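# Move the small metal ring into the blue bin

## Task

Get the small metal ring inside the blue bin, leaving every stack of rings standing (none may end up toppled).

## Robot and tools

ROBOT. Two arms, left_arm and right_arm. Each has a five-fingered hand: right_arm a right hand, left_arm its mirror-image left hand. A post stands on the floor behind them. Calibrated base positions in the scene frame: left_arm (+0.012, +0.348, -0.002) m, right_arm (+0.036, -0.300, 0) m, each turned only slightly about z. Loose objects may occasionally get a small push from outside.

FRAME. All positions, orientations and offsets use the scene frame. Its origin is at table height, halfway between the nominal bases. +z is up, +x points out over the table, and +y is toward left_arm. Arm names do not match image left and right. Reported hand-point positions and quaternions (end_effector_position in m, end_effector_quat_wxyz) may be off by a few centimetres, more at long reach.

HAND POINT AXES (right hand). +z runs along the straight fingers toward the tips, +x crosses the palm away from the thumb, +y comes out of the palm face. The palm face is at y = -0.063. Straight fingertips reach about 0.123 m past the hand point. On the left hand +x points toward the thumb. A rigid mast at the wrist on the palm side can strike objects. Fingertips have rubber caps; the rest of the hand is hard plastic. The right elbow sags under load, so the hand ends up lower than commanded; aim higher to compensate.

ROW LAYOUT (48 numbers, each in [-1, 1]). Order: left_arm dx, dy, dz, rx, ry, rz; the 16 left-hand motor numbers; left current_limit, left speed; then right_arm dx, dy, dz, rx, ry, rz; the 16 right-hand motor numbers; right current_limit, right speed. The motor order is index_mcp, index_abd, index_pip, index_dip, middle_mcp, middle_abd, middle_pip, middle_dip, ring_mcp, ring_abd, ring_pip, ring_dip, thumb_cmc, thumb_axl, thumb_mcp, thumb_ipl. The same order applies in hand_goal, hand_measured, hand_current_ma and hand_state.

POSE NUMBERS. dx..rz are an offset, not a pose. They are measured from the arm's Hand target at the start of the action (or move), along scene axes. 1.0 means 0.6 m of translation or 180 degrees of rotation. rx, ry, rz form a single rotation vector, applied about the Hand target's position. Every row of one action counts from that same start. Sending the same offset again moves the arm further. Six zeros leave an arm's pose unchanged. Each control step clips commanded orientation to within 40 degrees of the measured one.

HAND NUMBERS. Each motor number is an absolute goal that maps linearly between the hinge's two stops. Moving toward -1 curls a finger: _mcp straight at +0.75, _pip at +0.58, _dip at +0.70. _abd is straight at 0.00 and swings the finger sideways. thumb_cmc (straight +0.71) brings the thumb round in front of the palm. thumb_axl (straight +0.68) rolls the thumb. thumb_mcp (straight +0.23) and thumb_ipl (straight +0.17) bend it. A 0 here is a real goal, not a hold; to keep a hand as it is, send back its hand_goal, current_limit and speed. current_limit maps -1..+1 to 0..550 mA per motor, with a floor of 11 mA; at the start it is +0.4. speed maps to (speed+1)/2 of 8.5 rad/s; at the start it is -0.6. Grip force comes from placing the goal past the object's surface. A motor at 495 mA or more for 5 s shuts off for 10 s (state overload), so avoid squeezing at high current.

execute_actions: actions is a list of actions. Each action is a list of up to 15 rows, one per 1/30 s step; a short action repeats its last row up to step 15. cameras picks images by name, or ["all"]. An empty actions list returns every camera plus the full readings.

move: target is one 48-number row or a list of up to 15 rows. Every row is an offset from the same starting Hand targets, not from the previous row. speed is in m/s (0.002 to 4.3, default 0.25); rotation is capped at twice that in rad/s. blend (m) rounds the corners between list targets; 0 stops at each one. blocking=false returns after about 0.5 s while the move continues. Paths are straight, avoid nothing, and are capped at 10 s. Faster moves strike harder and overshoot more. Hand numbers in later targets are sent only once everything is at rest there. The result adds a move: line reporting done, off_target, moving, held or fault, plus limits such as paced or held.

wait: seconds 0 to 3600; lets the scene run with no new command, or lets a running move continue. stop: brakes a running move. zoom_image: camera (cam_high, cam_low, cam_left_wrist, cam_right_wrist) and region [x0, y0, x1, y1] in pixels, at most 504 by 504, taken from that camera's latest image. finished_scene: ends the scene for good; the ring must already be in the bin and stay there.

RESULTS. Hand target is the last commanded pose and the base for the next offset. The hand often stops short of it; send the remaining gap as an offset. Joint velocities reading "within noise" means the arm is still. Joint torques are raw and offset, so they are a poor contact sensor. hand_state words are moving, goal, blocked and overload. Watch for MOTOR HOT, HAND FAULT and OVER-TEMPERATURE FAULT lines. After a HAND FAULT line, the remaining calls in that reply are skipped.

CAMERAS. cam_high, cam_low and both wrist cameras, all 896x504; pinhole calibrations are provided.

AVOID. Dropping the ring even a few millimetres; releasing anything still in motion; fast hits; hard presses against the table or bin; knocking over ring stacks; anything leaving the table; the hands or arms touching or gripping each other. To end a press, command back past the contact. Keep arms out of long stretched or straining poses, which overheat the motors.

Each tool is called after "Request:" by a JSON object that holds its "name" and its "arguments", one argument or row to a line.

## Session

Request:
{"name": "execute_actions", "arguments": {
  "actions": []
}}

Scene clock: 0.00 s.
left_arm: end_effector_position=(+0.3290, +0.3975, +0.1306) hand_goal=(+0.754, +0.000, +0.576, +0.696, +0.754, +0.000, +0.576, +0.696, +0.754, +0.000, +0.576, +0.696, +0.714, +0.678, +0.226, +0.168) hand_measured=(+0.7535, -0.0008, +0.5770, +0.6958, +0.7523, -0.0008, +0.5770, +0.6958, +0.7535, -0.0008, +0.5770, +0.6958, +0.7142, +0.6767, +0.2262, +0.1681) hand_current_ma=(+6, +12, -5, +2, -12, +3, -1, +10, -4, +8, +10, +7, -6, +2, +5, -2) hand_state=(goal, goal, goal, goal, goal, goal, goal, goal, goal, goal, goal, goal, goal, goal, goal, goal) hand_current_limit=0.40 hand_speed=-0.60 end_effector_quat_wxyz=(+0.143, +0.070, +0.928, -0.336) | right_arm: end_effector_position=(+0.4055, -0.4910, +0.3404) hand_goal=(+0.754, +0.000, +0.576, +0.696, +0.754, +0.000, +0.576, +0.696, +0.754, +0.000, +0.576, +0.696, +0.714, +0.678, +0.226, +0.168) hand_measured=(+0.7523, -0.0008, +0.5770, +0.6971, +0.7523, +0.0007, +0.5770, +0.6945, +0.7535, +0.0007, +0.5770, +0.6958, +0.7154, +0.6767, +0.2262, +0.1672) hand_current_ma=(+16, +5, +13, +14, +4, +3, +8, +10, +7, +2, +4, +2, +4, +18, +7, -4) hand_state=(goal, goal, goal, goal, goal, goal, goal, goal, goal, goal, goal, goal, goal, goal, goal, goal) hand_current_limit=0.40 hand_speed=-0.60 end_effector_quat_wxyz=(+0.132, +0.682, -0.116, +0.710)
Joint positions: left_arm=[0.307 1.159 0.859 -1.272 0.748 -1.093] | right_arm=[-0.2 0.765 0.524 0.285 0.145 1.549]
Joint velocities: within noise
Joint torques (N m): no reading
Heat: left arm: hottest waist 29 °C; right arm: hottest waist 34 °C.
Hand target: left_arm +0.3362, +0.4001, +0.1381; +0.151, +0.073, +0.928, -0.332 | right_arm +0.4077, -0.4914, +0.3546; +0.133, +0.672, -0.116, +0.719

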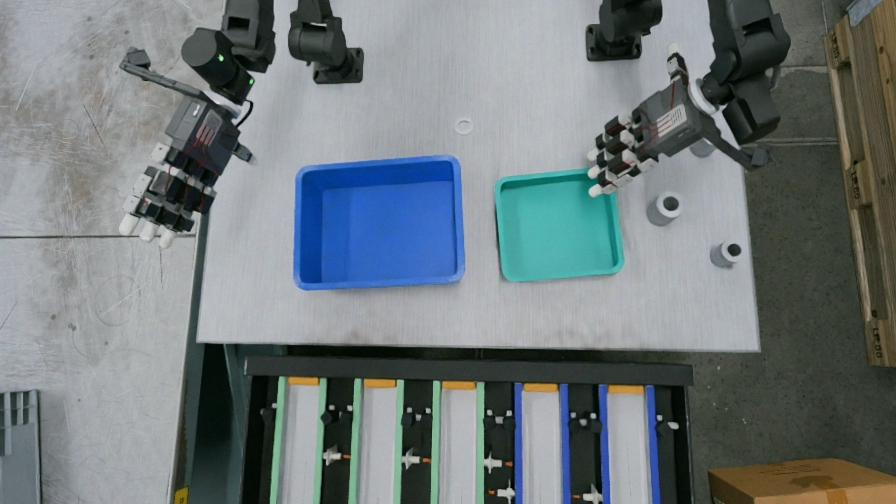

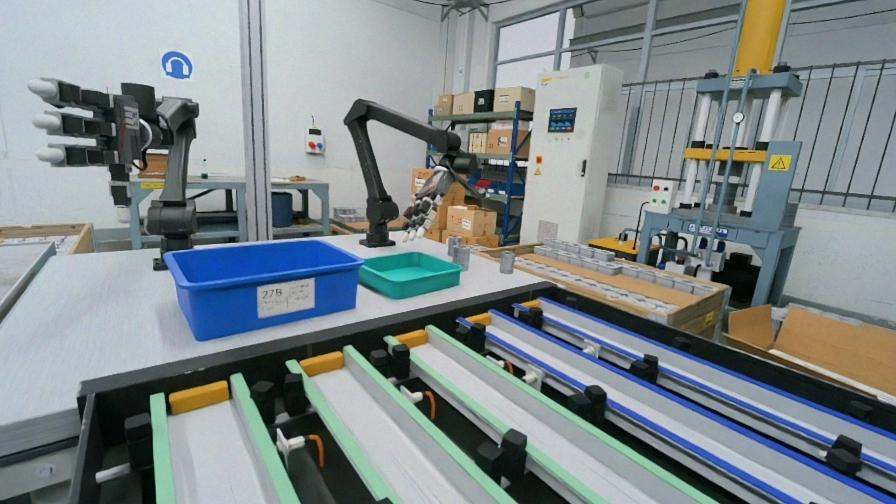

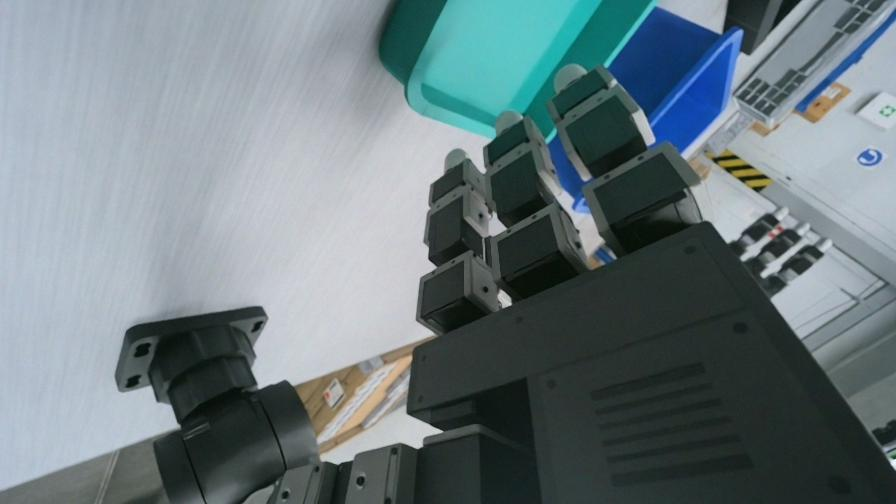

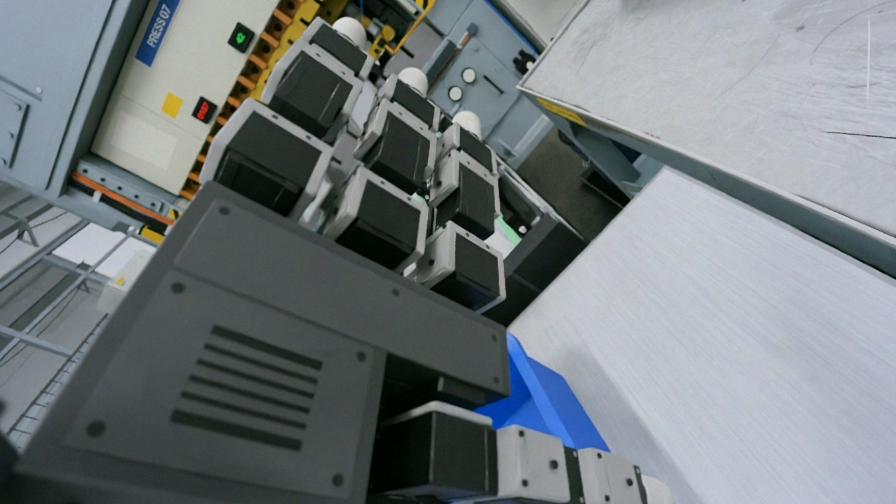

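Request:
{"name": "zoom_image", "arguments": {
  "camera": "cam_high",
  "region": [560, 0, 784, 300]
}}

Request:
{"name": "zoom_image", "arguments": {
  "camera": "cam_high",
  "region": [420, 90, 510, 160]
}}

Request:
{"name": "zoom_image", "arguments": {
  "camera": "cam_low",
  "region": [380, 180, 560, 300]
}}

Scaled by 1.680 from the camera's image (finer frame: 1280x720).

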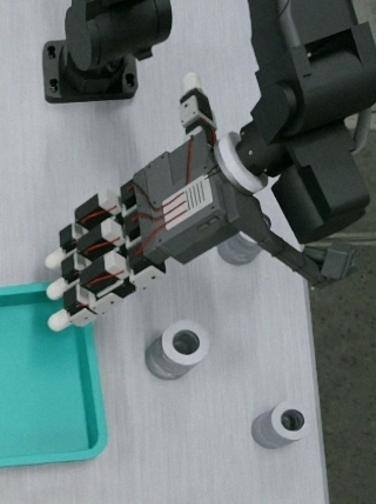

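Scaled by 5.600 from the camera's image (finer frame: 1280x720).

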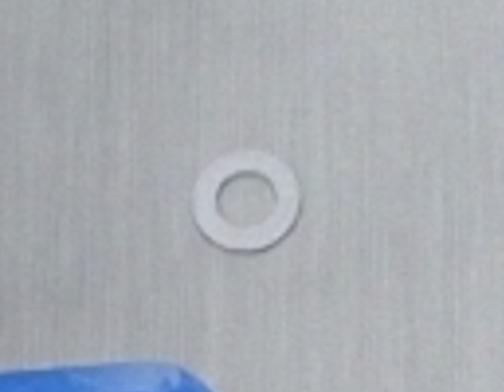

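Scaled by 2.800 from the camera's image (finer frame: 1280x720).

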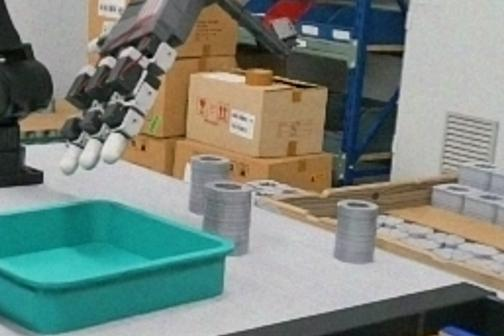

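Request:
{"name": "zoom_image", "arguments": {
  "camera": "cam_low",
  "region": [440, 225, 530, 280]
}}

Request:
{"name": "zoom_image", "arguments": {
  "camera": "cam_high",
  "region": [445, 112, 483, 140]
}}

Request:
{"name": "zoom_image", "arguments": {
  "camera": "cam_high",
  "region": [640, 180, 760, 280]
}}

Request:
{"name": "zoom_image", "arguments": {
  "camera": "cam_low",
  "region": [140, 200, 480, 350]
}}

Scaled by 5.600 from the camera's image (finer frame: 1280x720).

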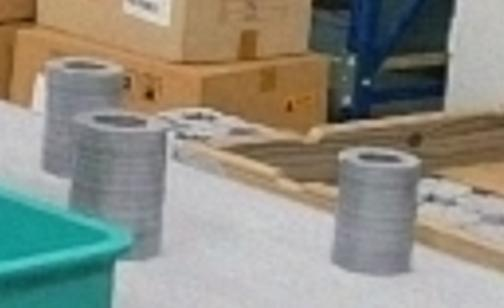

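Scaled by 13.263 from the camera's image (finer frame: 1280x720).

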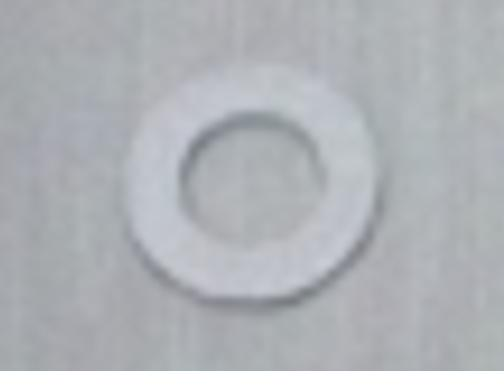

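Scaled by 4.200 from the camera's image (finer frame: 1280x720).

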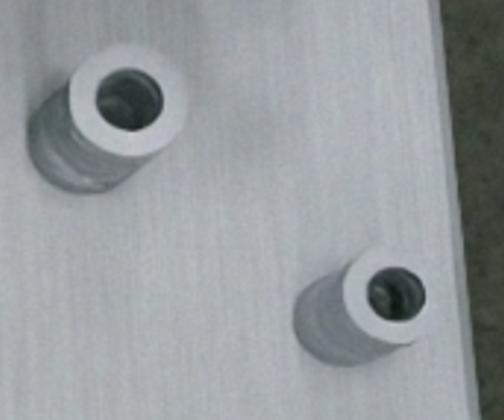

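Scaled by 1.482 from the camera's image (finer frame: 1280x720).

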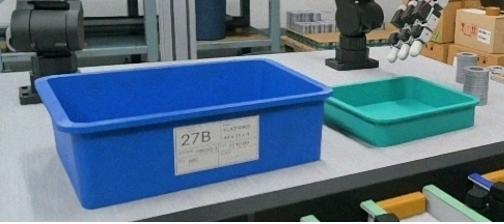

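Request:
{"name": "move", "arguments": {
  "target": [0,0,0,0,0,0, 0.754,0,0.576,0.696,0.754,0,0.576,0.696,0.754,0,0.576,0.696,0.714,0.678,0.226,0.168,0.4,-0.6, 0,0,0,0.156,-0.0575,0.007, 0.754,0,0.576,0.696,0.754,0,0.576,0.696,0.754,0,0.576,0.696,0.714,0.678,0.226,0.168,0.4,-0.6],
  "speed": 0.25
}}

Scene clock: 9.23 s.
left_arm: end_effector_position=(+0.3290, +0.3975, +0.1306) hand_goal=(+0.754, +0.000, +0.576, +0.696, +0.754, +0.000, +0.576, +0.696, +0.754, +0.000, +0.576, +0.696, +0.714, +0.678, +0.226, +0.168) hand_measured=(+0.7486, +0.0007, +0.5770, +0.6958, +0.7498, -0.0008, +0.5770, +0.6958, +0.7498, +0.0007, +0.5770, +0.6958, +0.7117, +0.6767, +0.2252, +0.1672) hand_current_ma=(+6, +17, -16, -5, -9, +23, +13, +4, +0, +7, +2, +1, +7, -2, +16, -9) hand_state=(goal, goal, goal, goal, goal, goal, goal, goal, goal, goal, goal, goal, goal, goal, goal, goal) hand_current_limit=0.40 hand_speed=-0.60 end_effector_quat_wxyz=(+0.143, +0.070, +0.928, -0.336) | right_arm: end_effector_position=(+0.4055, -0.4874, +0.3226) hand_goal=(+0.754, +0.000, +0.576, +0.696, +0.754, +0.000, +0.576, +0.696, +0.754, +0.000, +0.576, +0.696, +0.714, +0.678, +0.226, +0.168) hand_measured=(+0.7498, +0.0021, +0.5744, +0.6958, +0.7498, +0.0021, +0.5731, +0.6958, +0.7486, +0.0021, +0.5693, +0.6971, +0.7117, +0.6767, +0.2252, +0.1681) hand_current_ma=(-4, +12, +18, -6, -9, +8, -2, +8, -11, +10, +10, -1, -4, +9, +5, +4) hand_state=(goal, goal, goal, goal, goal, goal, goal, goal, goal, goal, goal, goal, goal, goal, goal, goal) hand_current_limit=0.40 hand_speed=-0.60 end_effector_quat_wxyz=(-0.048, +0.637, -0.290, +0.712)
Joint positions: left_arm=[0.307 1.159 0.859 -1.272 0.748 -1.093] | right_arm=[-0.27 0.733 0.584 0.169 0.08 2.064]
Joint torques (N m): left_arm=[-0.15 -8.12 9.61 -0.27 0.85 0] | right_arm=[-0.91 -4.89 12.44 1.83 -0.16 0.01]
Heat: left arm: hottest waist 29 °C; right arm: hottest waist 34 °C.
Hand target: left_arm +0.3362, +0.4001, +0.1381; +0.151, +0.073, +0.928, -0.332 | right_arm +0.4077, -0.4915, +0.3547; -0.053, +0.618, -0.291, +0.728
Off the commanded pose: left_arm 0.011 m, 1 deg | right_arm 0.032 m, 3 deg.
move: off_target (right_arm)

Request:
{"name": "move", "arguments": {
  "target": [
    [0,0,0,0,0,0, 0.754,0,0.576,0.696,0.754,0,0.576,0.696,0.754,0,0.576,0.696,0.714,0.678,0.226,0.168,0.4,-0.6, 0.1138,0.1225,0.009,-0.301,0.167,0.1125, 0.3,0,0,0.6,0.3,0,0,0.6,0.2,0,-0.6,0,-0.657,0.678,0.0674,0.168,0.4,-0.6],
    [0,0,0,0,0,0, 0.754,0,0.576,0.696,0.754,0,0.576,0.696,0.754,0,0.576,0.696,0.714,0.678,0.226,0.168,0.4,-0.6, 0.184,0.439,0.017,-0.6757,0.2304,0.2609, 0.3,0,0,0.6,0.3,0,0,0.6,0.2,0,-0.6,0,-0.657,0.678,0.0674,0.168,0.4,-0.6]
  ],
  "speed": 0.35,
  "blend": 0.03,
  "cameras": ["cam_high","cam_right_wrist"]
}}

Scene clock: 16.83 s.
left_arm: end_effector_position=(+0.3290, +0.3975, +0.1306) hand_goal=(+0.754, +0.000, +0.576, +0.696, +0.754, +0.000, +0.576, +0.696, +0.754, +0.000, +0.576, +0.696, +0.714, +0.678, +0.226, +0.168) hand_measured=(+0.7498, -0.0008, +0.5770, +0.6958, +0.7498, -0.0008, +0.5770, +0.6971, +0.7498, +0.0007, +0.5770, +0.6958, +0.7117, +0.6767, +0.2252, +0.1672) hand_current_ma=(-1, +7, -5, +5, -15, +2, +21, +12, +6, +10, +3, +1, -4, +4, -15, -6) hand_state=(goal, goal, goal, goal, goal, goal, goal, goal, goal, goal, goal, goal, goal, goal, goal, goal) hand_current_limit=0.40 hand_speed=-0.60 end_effector_quat_wxyz=(+0.143, +0.070, +0.928, -0.336) | right_arm: end_effector_position=(+0.5094, -0.2349, +0.3406) hand_goal=(+0.300, +0.000, +0.000, +0.600, +0.300, +0.000, +0.000, +0.600, +0.200, +0.000, -0.600, +0.000, -0.656, +0.678, +0.068, +0.168) hand_measured=(+0.3157, -0.0052, +0.0008, +0.6015, +0.3133, -0.0008, +0.0034, +0.6015, +0.2096, -0.0023, -0.6009, +0.0014, -0.6534, +0.6767, +0.0659, +0.1643) hand_current_ma=(-3, +6, +1, +2, +7, +2, +2, +14, +8, +22, +5, +6, +3, +2, +7, -4) hand_state=(goal, goal, goal, goal, goal, goal, goal, goal, goal, goal, goal, goal, goal, goal, goal, goal) hand_current_limit=0.40 hand_speed=-0.60 end_effector_quat_wxyz=(+0.333, +0.579, +0.676, +0.310)
Joint positions: left_arm=[0.307 1.159 0.859 -1.272 0.748 -1.093] | right_arm=[0.256 0.941 0.781 -0.477 0.166 0.009]
Joint torques (N m): left_arm=[-0.09 -7.71 9.52 -0.2 0.89 0.04] | right_arm=[0.79 -6.12 12.07 1.54 0.25 -0.2]
Heat: left arm: hottest waist 29 °C; right arm: hottest waist 34 °C.
Hand target: left_arm +0.3362, +0.4001, +0.1381; +0.151, +0.073, +0.928, -0.332 | right_arm +0.5181, -0.2280, +0.3648; +0.341, +0.570, +0.677, +0.317
Off the commanded pose: left_arm 0.011 m, 1 deg | right_arm 0.027 m, 2 deg.
move: off_target (right_arm)
cam_right_wrist: T_world_to_cam=[[0.4703, -0.68839, 0.5522, -0.5493], [-0.85757, -0.50417, 0.10186, 0.23111], [0.20828, -0.52146, -0.82746, 0.17565]] pos_world=[0.41995, -0.17002, 0.42513]

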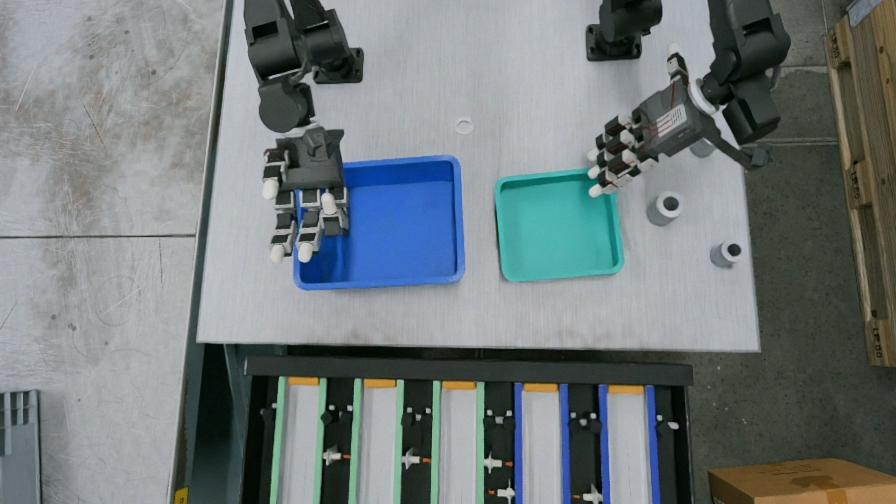

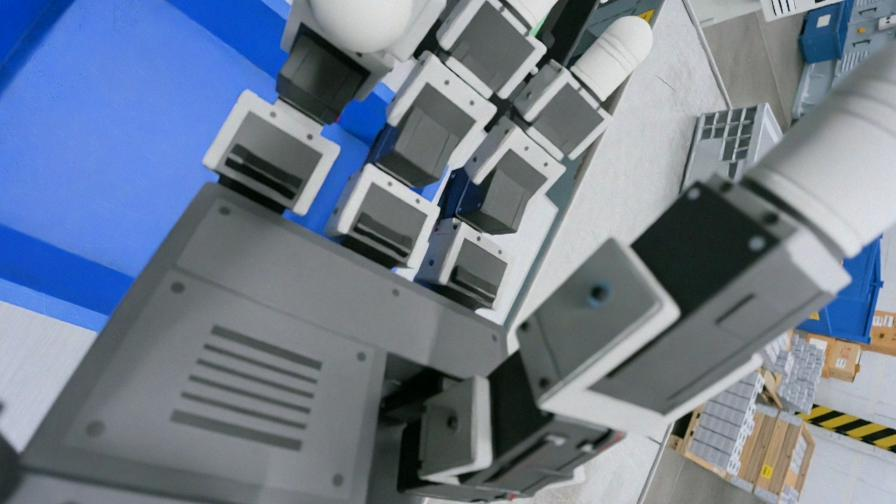

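Request:
{"name": "move", "arguments": {
  "target": [
    [0,0,0,0,0,0, 0.754,0,0.576,0.696,0.754,0,0.576,0.696,0.754,0,0.576,0.696,0.714,0.678,0.226,0.168,0.4,-0.6, -0.0968,0.2567,-0.125,-0.334,0.096,0.2258, 0.3,0,0,0.6,0.3,0,0,0.6,0.2,0,-0.6,0,-0.657,0.678,0.0674,0.168,0.4,-0.6],
    [0,0,0,0,0,0, 0.754,0,0.576,0.696,0.754,0,0.576,0.696,0.754,0,0.576,0.696,0.714,0.678,0.226,0.168,0.4,-0.6, -0.316,0.3783,-0.2413,-0.619,0.1118,0.4177, 0.3,0,0,0.6,0.3,0,0,0.6,0.2,0,-0.6,0,-0.657,0.678,0.0674,0.168,0.4,-0.6]
  ],
  "speed": 0.35,
  "blend": 0.03,
  "cameras": ["cam_high","cam_low","cam_right_wrist"]
}}

Scene clock: 21.67 s.
left_arm: end_effector_position=(+0.3290, +0.3975, +0.1306) hand_goal=(+0.754, +0.000, +0.576, +0.696, +0.754, +0.000, +0.576, +0.696, +0.754, +0.000, +0.576, +0.696, +0.714, +0.678, +0.226, +0.168) hand_measured=(+0.7498, -0.0008, +0.5757, +0.6958, +0.7498, +0.0007, +0.5757, +0.6958, +0.7498, -0.0008, +0.5770, +0.6958, +0.7117, +0.6777, +0.2252, +0.1681) hand_current_ma=(-5, +3, -11, +13, -8, +5, +18, +22, +6, -1, +6, +6, -9, -2, -5, -14) hand_state=(goal, goal, goal, goal, goal, goal, goal, goal, goal, goal, goal, goal, goal, goal, goal, goal) hand_current_limit=0.40 hand_speed=-0.60 end_effector_quat_wxyz=(+0.143, +0.070, +0.928, -0.336) | right_arm: end_effector_position=(+0.3233, -0.0118, +0.2027) hand_goal=(+0.300, +0.000, +0.000, +0.600, +0.300, +0.000, +0.000, +0.600, +0.200, +0.000, -0.600, +0.000, -0.656, +0.678, +0.068, +0.168) hand_measured=(+0.3000, -0.0052, +0.0008, +0.6015, +0.3000, -0.0008, +0.0034, +0.6015, +0.2011, -0.0008, -0.5984, +0.0014, -0.6609, +0.6756, +0.0669, +0.1643) hand_current_ma=(-1, +2, +14, +5, +3, +13, +1, +15, -10, -5, +3, +1, +4, -2, +8, +5) hand_state=(goal, goal, goal, goal, goal, goal, goal, goal, goal, goal, goal, goal, goal, goal, goal, goal) hand_current_limit=0.40 hand_speed=-0.60 end_effector_quat_wxyz=(+0.297, -0.347, +0.837, -0.303)
Joint positions: left_arm=[0.307 1.159 0.859 -1.272 0.748 -1.093] | right_arm=[0.986 1.176 1.001 -1.172 0.853 -1.482]
Joint torques (N m): left_arm=[0.21 -8.18 9.57 -0.24 0.83 0.02] | right_arm=[0.09 -7.53 10.88 -0.1 1 -0.09]
Heat: left arm: hottest waist 29 °C; right arm: hottest waist 34 °C.
Hand target: left_arm +0.3362, +0.4001, +0.1381; +0.151, +0.073, +0.928, -0.332 | right_arm +0.3284, -0.0010, +0.2199; +0.305, -0.349, +0.834, -0.299
Off the commanded pose: left_arm 0.011 m, 1 deg | right_arm 0.021 m, 1 deg.
move: off_target (right_arm)
cam_right_wrist: T_world_to_cam=[[0.23026, 0.94293, -0.24056, 0.02563], [-0.10755, 0.27034, 0.95674, -0.20864], [0.96717, -0.19443, 0.16366, -0.22569]] pos_world=[0.18994, -0.01164, 0.24272]

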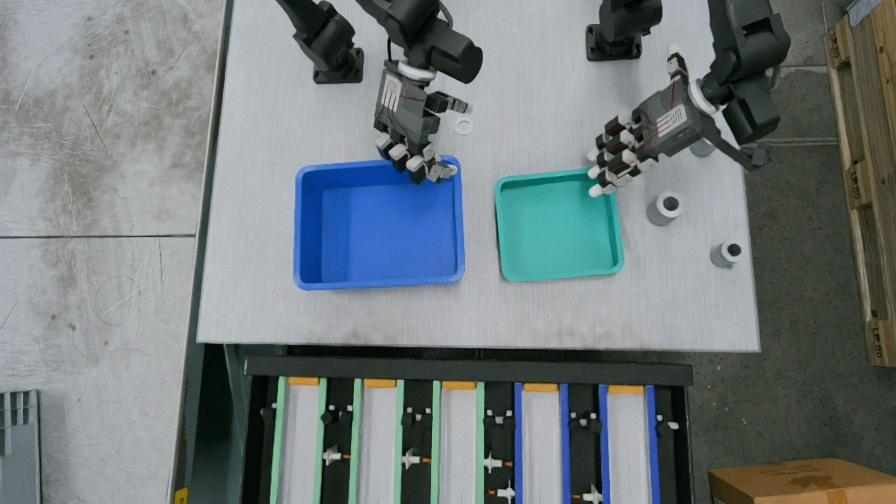

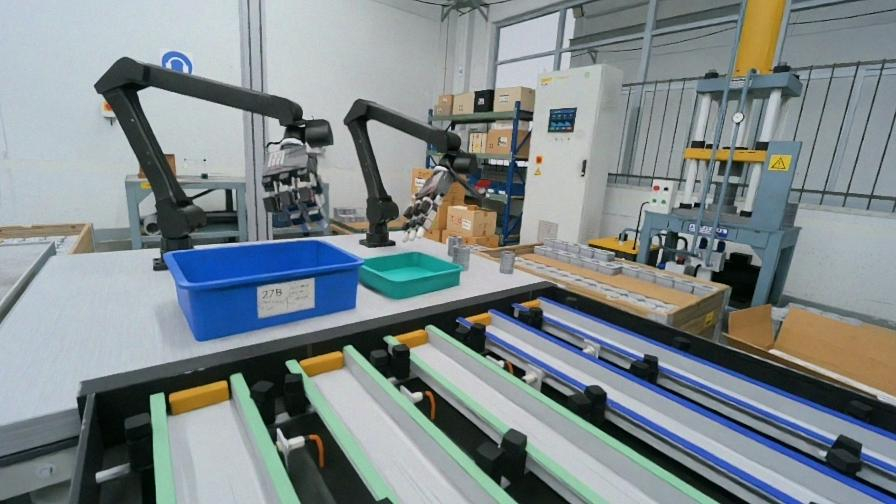

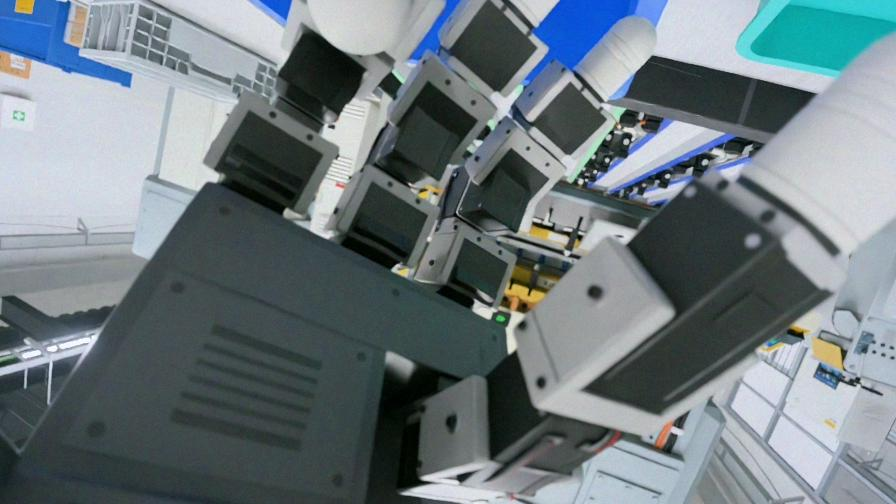

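Request:
{"name": "move", "arguments": {
  "target": [0,0,0,0,0,0, 0.754,0,0.576,0.696,0.754,0,0.576,0.696,0.754,0,0.576,0.696,0.714,0.678,0.226,0.168,0.4,-0.6, -0.1473,0.0267,-0.0832,-0.1351,-0.075,0.138, 0.3,0,0,0.6,0.3,0,0,0.6,0.2,0,-0.6,0,-0.657,0.678,0.0674,0.168,0.4,-0.6],
  "speed": 0.25,
  "cameras": ["all"]
}}

Scene clock: 24.00 s.
left_arm: end_effector_position=(+0.3290, +0.3975, +0.1306) hand_goal=(+0.754, +0.000, +0.576, +0.696, +0.754, +0.000, +0.576, +0.696, +0.754, +0.000, +0.576, +0.696, +0.714, +0.678, +0.226, +0.168) hand_measured=(+0.7486, -0.0008, +0.5770, +0.6958, +0.7498, -0.0008, +0.5770, +0.6958, +0.7498, +0.0007, +0.5770, +0.6958, +0.7117, +0.6777, +0.2252, +0.1681) hand_current_ma=(+1, +11, -15, +15, -5, +15, +3, +20, +6, +4, +1, -13, -4, +2, +2, -9) hand_state=(goal, goal, goal, goal, goal, goal, goal, goal, goal, goal, goal, goal, goal, goal, goal, goal) hand_current_limit=0.40 hand_speed=-0.60 end_effector_quat_wxyz=(+0.143, +0.070, +0.928, -0.336) | right_arm: end_effector_position=(+0.2415, +0.0142, +0.1766) hand_goal=(+0.300, +0.000, +0.000, +0.600, +0.300, +0.000, +0.000, +0.600, +0.200, +0.000, -0.600, +0.000, -0.656, +0.678, +0.068, +0.168) hand_measured=(+0.2928, -0.0052, -0.0017, +0.6002, +0.2928, -0.0008, -0.0017, +0.6028, +0.1987, -0.0008, -0.5997, +0.0014, -0.6584, +0.6756, +0.0659, +0.1643) hand_current_ma=(-5, -7, +9, -6, -11, +3, +16, +6, -11, +3, +7, -9, -25, +10, +8, +12) hand_state=(goal, goal, goal, goal, goal, goal, goal, goal, goal, goal, goal, goal, goal, goal, goal, goal) hand_current_limit=0.40 hand_speed=-0.60 end_effector_quat_wxyz=(+0.379, -0.531, +0.625, -0.429)
Joint positions: left_arm=[0.307 1.159 0.859 -1.272 0.748 -1.093] | right_arm=[1.36 1.176 0.861 -1.05 1.211 -1.771]
Joint torques (N m): left_arm=[0.15 -8.35 9.48 -0.34 0.86 -0.01] | right_arm=[-0.03 -7.41 6.52 1.36 1.32 -0.16]
Heat: left arm: hottest waist 29 °C; right arm: hottest waist 34 °C.
Hand target: left_arm +0.3362, +0.4001, +0.1381; +0.151, +0.073, +0.928, -0.332 | right_arm +0.2401, +0.0150, +0.1700; +0.376, -0.538, +0.618, -0.433
Off the commanded pose: left_arm 0.011 m, 1 deg | right_arm 0.007 m, 1 deg.
move: done
cam_right_wrist: T_world_to_cam=[[-0.06237, 0.81128, -0.58132, 0.14633], [-0.49061, 0.4823, 0.72573, -0.06918], [0.86915, 0.33046, 0.36794, -0.15716]] pos_world=[0.11178, -0.03341, 0.1931]

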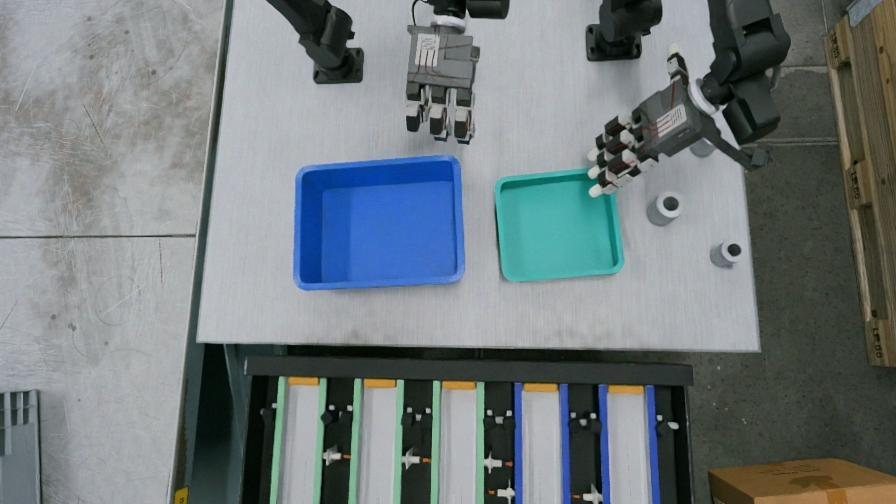

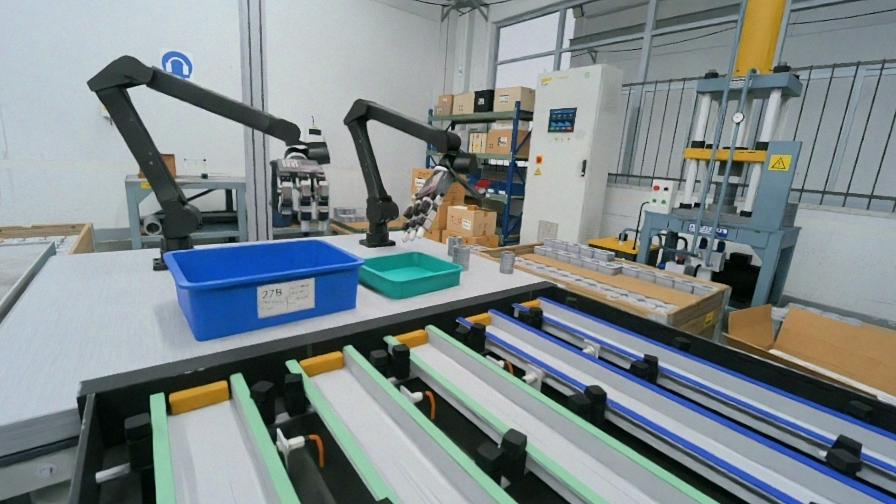

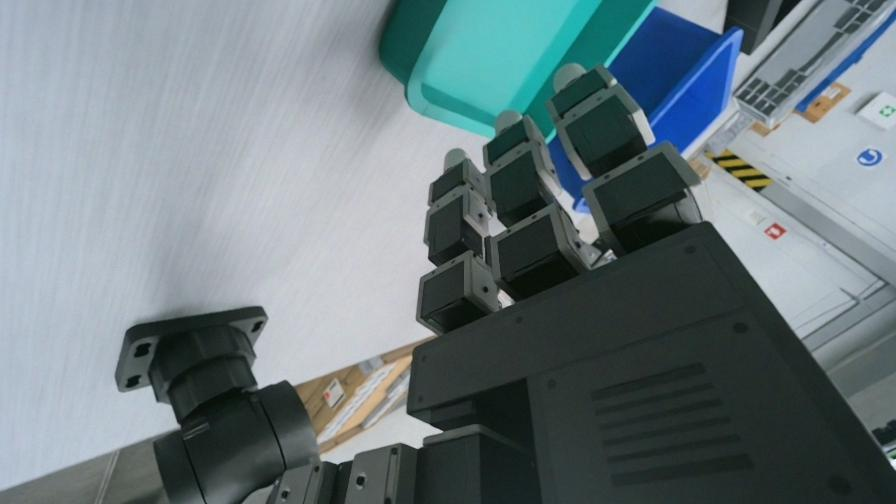

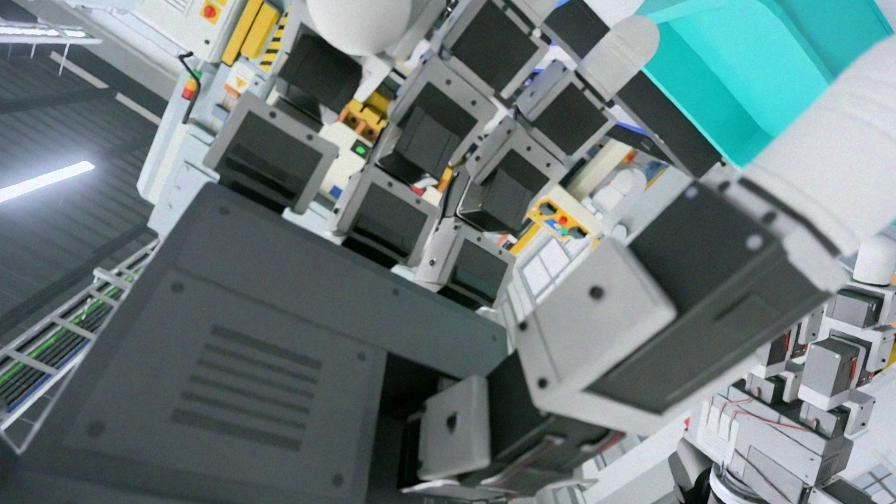

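Request:
{"name": "move", "arguments": {
  "target": [-0.05,-0.1167,0,-0.1117,0.0162,0.1227, 0.754,0,0.576,0.696,0.754,0,0.576,0.696,0.754,0,0.576,0.696,0.714,0.678,0.226,0.168,0.4,-0.6, 0,0,0,0,0,0, 0.3,0,0,0.6,0.3,0,0,0.6,0.2,0,-0.6,0,-0.657,0.678,0.0674,0.168,0.4,-0.6],
  "speed": 0.25,
  "cameras": ["cam_left_wrist","cam_high"]
}}

Scene clock: 26.83 s.
left_arm: end_effector_position=(+0.3086, +0.3332, +0.1404) hand_goal=(+0.754, +0.000, +0.576, +0.696, +0.754, +0.000, +0.576, +0.696, +0.754, +0.000, +0.576, +0.696, +0.714, +0.678, +0.226, +0.168) hand_measured=(+0.7462, +0.0007, +0.5770, +0.6958, +0.7474, +0.0007, +0.5770, +0.6958, +0.7474, -0.0008, +0.5770, +0.6958, +0.7079, +0.6767, +0.2252, +0.1681) hand_current_ma=(-5, +21, -18, +19, -15, -8, +11, +12, -2, +7, -11, -3, -3, +6, -8, -9) hand_state=(goal, goal, goal, goal, goal, goal, goal, goal, goal, goal, goal, goal, goal, goal, goal, goal) hand_current_limit=0.40 hand_speed=-0.60 end_effector_quat_wxyz=(+0.199, -0.140, +0.856, -0.455) | right_arm: end_effector_position=(+0.2415, +0.0141, +0.1766) hand_goal=(+0.300, +0.000, +0.000, +0.600, +0.300, +0.000, +0.000, +0.600, +0.200, +0.000, -0.600, +0.000, -0.656, +0.678, +0.068, +0.168) hand_measured=(+0.2928, -0.0052, -0.0017, +0.6015, +0.2940, -0.0008, -0.0004, +0.6002, +0.1987, -0.0023, -0.5997, -0.0011, -0.6597, +0.6767, +0.0659, +0.1653) hand_current_ma=(+6, -2, +23, -4, +5, +17, +12, +5, +4, +9, +3, -2, -8, -7, +12, +0) hand_state=(goal, goal, goal, goal, goal, goal, goal, goal, goal, goal, goal, goal, goal, goal, goal, goal) hand_current_limit=0.40 hand_speed=-0.60 end_effector_quat_wxyz=(+0.379, -0.531, +0.625, -0.429)
Joint positions: left_arm=[0.279 0.938 0.665 -0.865 0.979 -1.829] | right_arm=[1.36 1.176 0.861 -1.05 1.211 -1.772]
Joint torques (N m): left_arm=[-0.97 -6.01 8.03 1.24 0.89 -0.16] | right_arm=[-0.15 -6.89 6.57 1.28 1.31 -0.2]
Heat: left arm: hottest waist 29 °C; right arm: hottest waist 34 °C.
Hand target: left_arm +0.3061, +0.3300, +0.1381; +0.199, -0.141, +0.856, -0.455 | right_arm +0.2401, +0.0150, +0.1700; +0.376, -0.538, +0.618, -0.433
Off the commanded pose: left_arm 0.005 m, 0 deg | right_arm 0.007 m, 1 deg.
move: done
cam_left_wrist: T_world_to_cam=[[0.72622, -0.05004, 0.68563, -0.33478], [-0.68099, 0.08417, 0.72744, 0.03262], [-0.09411, -0.99519, 0.02705, 0.48731]] pos_world=[0.3112, 0.46548, 0.19263]
Images, in order (width x height): cam_high 896x504, cam_left_wrist 896x504.

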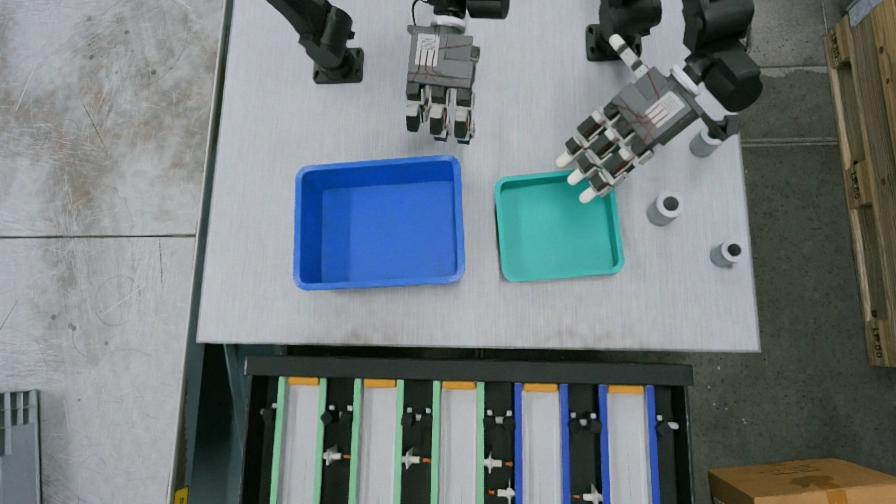

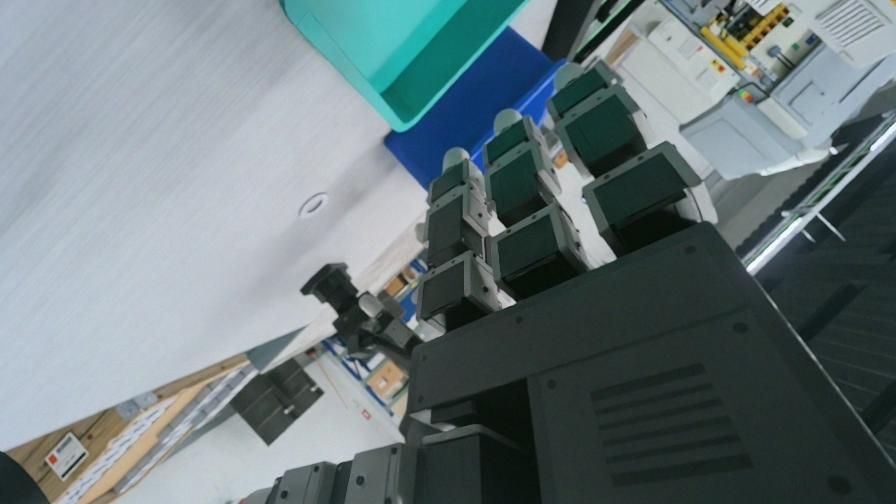

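Request:
{"name": "zoom_image", "arguments": {
  "camera": "cam_left_wrist",
  "region": [260, 160, 480, 370]
}}

Request:
{"name": "zoom_image", "arguments": {
  "camera": "cam_high",
  "region": [390, 0, 510, 160]
}}

Scaled by 2.291 from the camera's image (finer frame: 1280x720).

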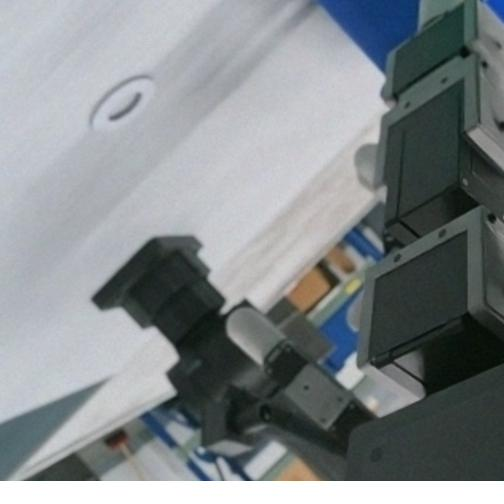

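Scaled by 3.150 from the camera's image (finer frame: 1280x720).

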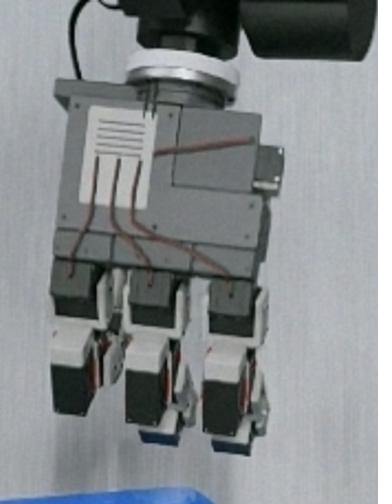

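Request:
{"name": "move", "arguments": {
  "target": [0,0,0,0,0,0, 0.754,0,0.576,0.696,0.754,0,0.576,0.696,0.754,0,0.576,0.696,0.714,0.678,0.226,0.168,0.4,-0.6, -0.0113,-0.0128,-0.1833,0,0,0, 0.479,0,-0.55,0.696,0.479,0,-0.55,0.696,0.479,0,-0.95,-0.1,-0.657,0.678,0.09,0.168,0.4,-0.6],
  "speed": 0.15,
  "cameras": ["cam_left_wrist","cam_high","cam_right_wrist"]
}}

Request:
{"name": "zoom_image", "arguments": {
  "camera": "cam_left_wrist",
  "region": [260, 140, 440, 300]
}}

Request:
{"name": "zoom_image", "arguments": {
  "camera": "cam_high",
  "region": [390, 40, 510, 160]
}}

Scene clock: 29.00 s.
left_arm: end_effector_position=(+0.3085, +0.3332, +0.1404) hand_goal=(+0.754, +0.000, +0.576, +0.696, +0.754, +0.000, +0.576, +0.696, +0.754, +0.000, +0.576, +0.696, +0.714, +0.678, +0.226, +0.168) hand_measured=(+0.7462, -0.0008, +0.5770, +0.6971, +0.7474, +0.0007, +0.5770, +0.6958, +0.7462, +0.0007, +0.5757, +0.6958, +0.7079, +0.6777, +0.2252, +0.1672) hand_current_ma=(-16, +9, -3, +11, +6, +4, +10, +6, -4, +13, +11, -6, -9, -1, +0, -6) hand_state=(goal, goal, goal, goal, goal, goal, goal, goal, goal, goal, goal, goal, goal, goal, goal, goal) hand_current_limit=0.40 hand_speed=-0.60 end_effector_quat_wxyz=(+0.199, -0.140, +0.856, -0.455) | right_arm: end_effector_position=(+0.2363, +0.0031, +0.0619) hand_goal=(+0.480, +0.000, -0.550, +0.696, +0.480, +0.000, -0.550, +0.696, +0.480, +0.000, -0.950, -0.100, -0.656, +0.678, +0.090, +0.168) hand_measured=(+0.4580, -0.0037, -0.5458, +0.6932, +0.4604, -0.0008, -0.5471, +0.6945, +0.4677, -0.0023, -0.9435, -0.0967, -0.6584, +0.6767, +0.0867, +0.1653) hand_current_ma=(-11, -12, +11, +0, +0, +15, -1, -4, +6, +14, +10, -7, -12, -10, +0, +12) hand_state=(blocked, goal, goal, goal, goal, goal, goal, goal, goal, goal, goal, goal, goal, goal, goal, goal) hand_current_limit=0.40 hand_speed=-0.60 end_effector_quat_wxyz=(+0.369, -0.539, +0.618, -0.438)
Joint positions: left_arm=[0.279 0.938 0.665 -0.865 0.979 -1.83] | right_arm=[1.369 1.34 0.66 -0.736 1.215 -1.753]
Joint torques (N m): left_arm=[-1.32 -6.59 8.12 1.06 0.91 -0.14] | right_arm=[0.73 -8.53 5.67 1.22 1.28 0.03]
Heat: left arm: hottest waist 29 °C; right arm: hottest waist 34 °C.
Hand target: left_arm +0.3061, +0.3300, +0.1381; +0.199, -0.141, +0.856, -0.455 | right_arm +0.2333, +0.0074, +0.0601; +0.376, -0.538, +0.618, -0.432
Off the commanded pose: left_arm 0.005 m, 0 deg | right_arm 0.005 m, 1 deg.
move: done
cam_left_wrist: T_world_to_cam=[[0.72664, -0.04955, 0.68523, -0.33499], [-0.68059, 0.08422, 0.72781, 0.03233], [-0.09378, -0.99521, 0.02748, 0.48713]] pos_world=[0.3111, 0.46548, 0.19263]
cam_right_wrist: T_world_to_cam=[[-0.06759, 0.79108, -0.60797, 0.09128], [-0.48836, 0.50514, 0.71157, 0.01716], [0.87002, 0.34501, 0.35219, -0.10601]] pos_world=[0.10678, -0.04431, 0.08062]
Images, in order (width x height): cam_high 896x504, cam_left_wrist 896x504, cam_right_wrist 896x504.

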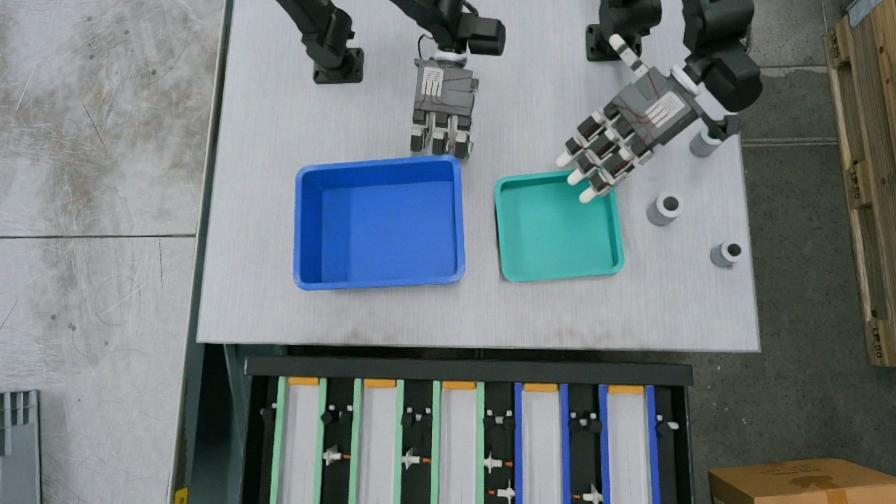

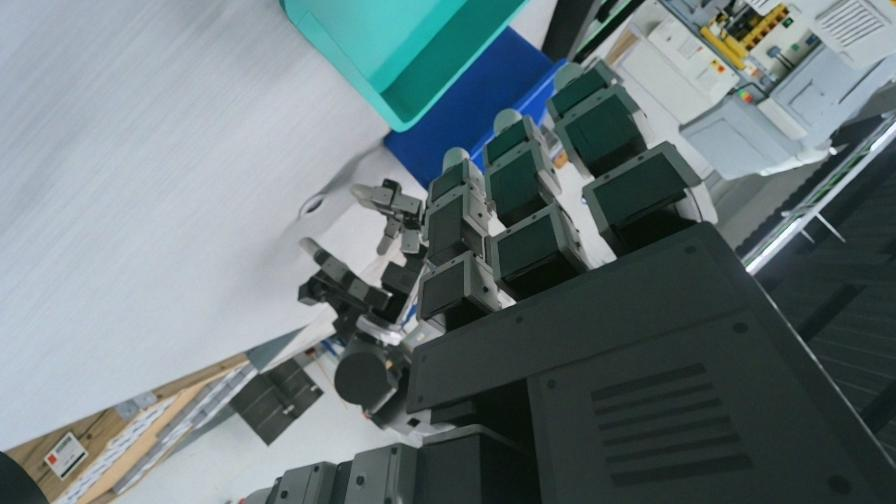

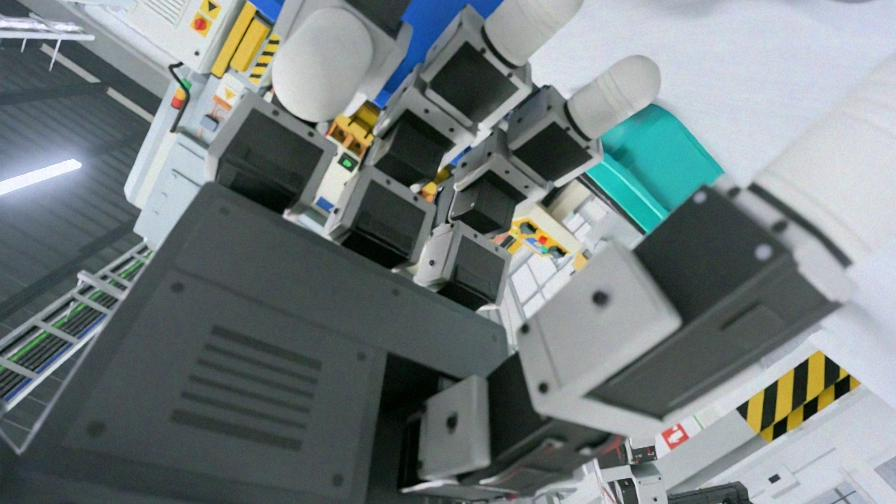

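Scaled by 2.800 from the camera's image (finer frame: 1280x720).

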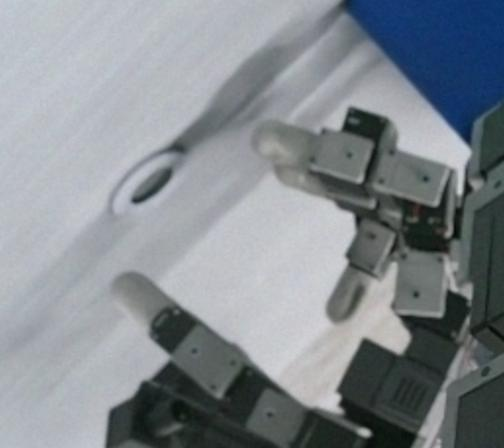

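Scaled by 4.200 from the camera's image (finer frame: 1280x720).

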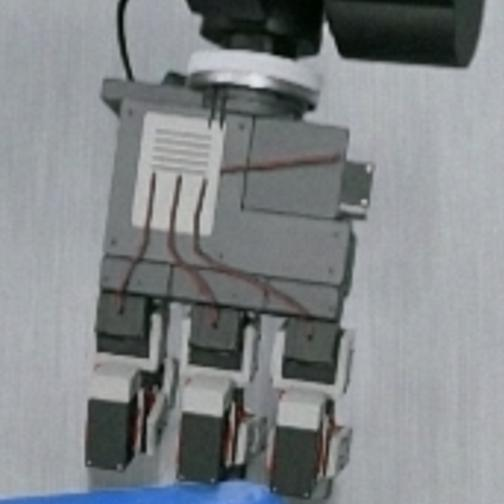

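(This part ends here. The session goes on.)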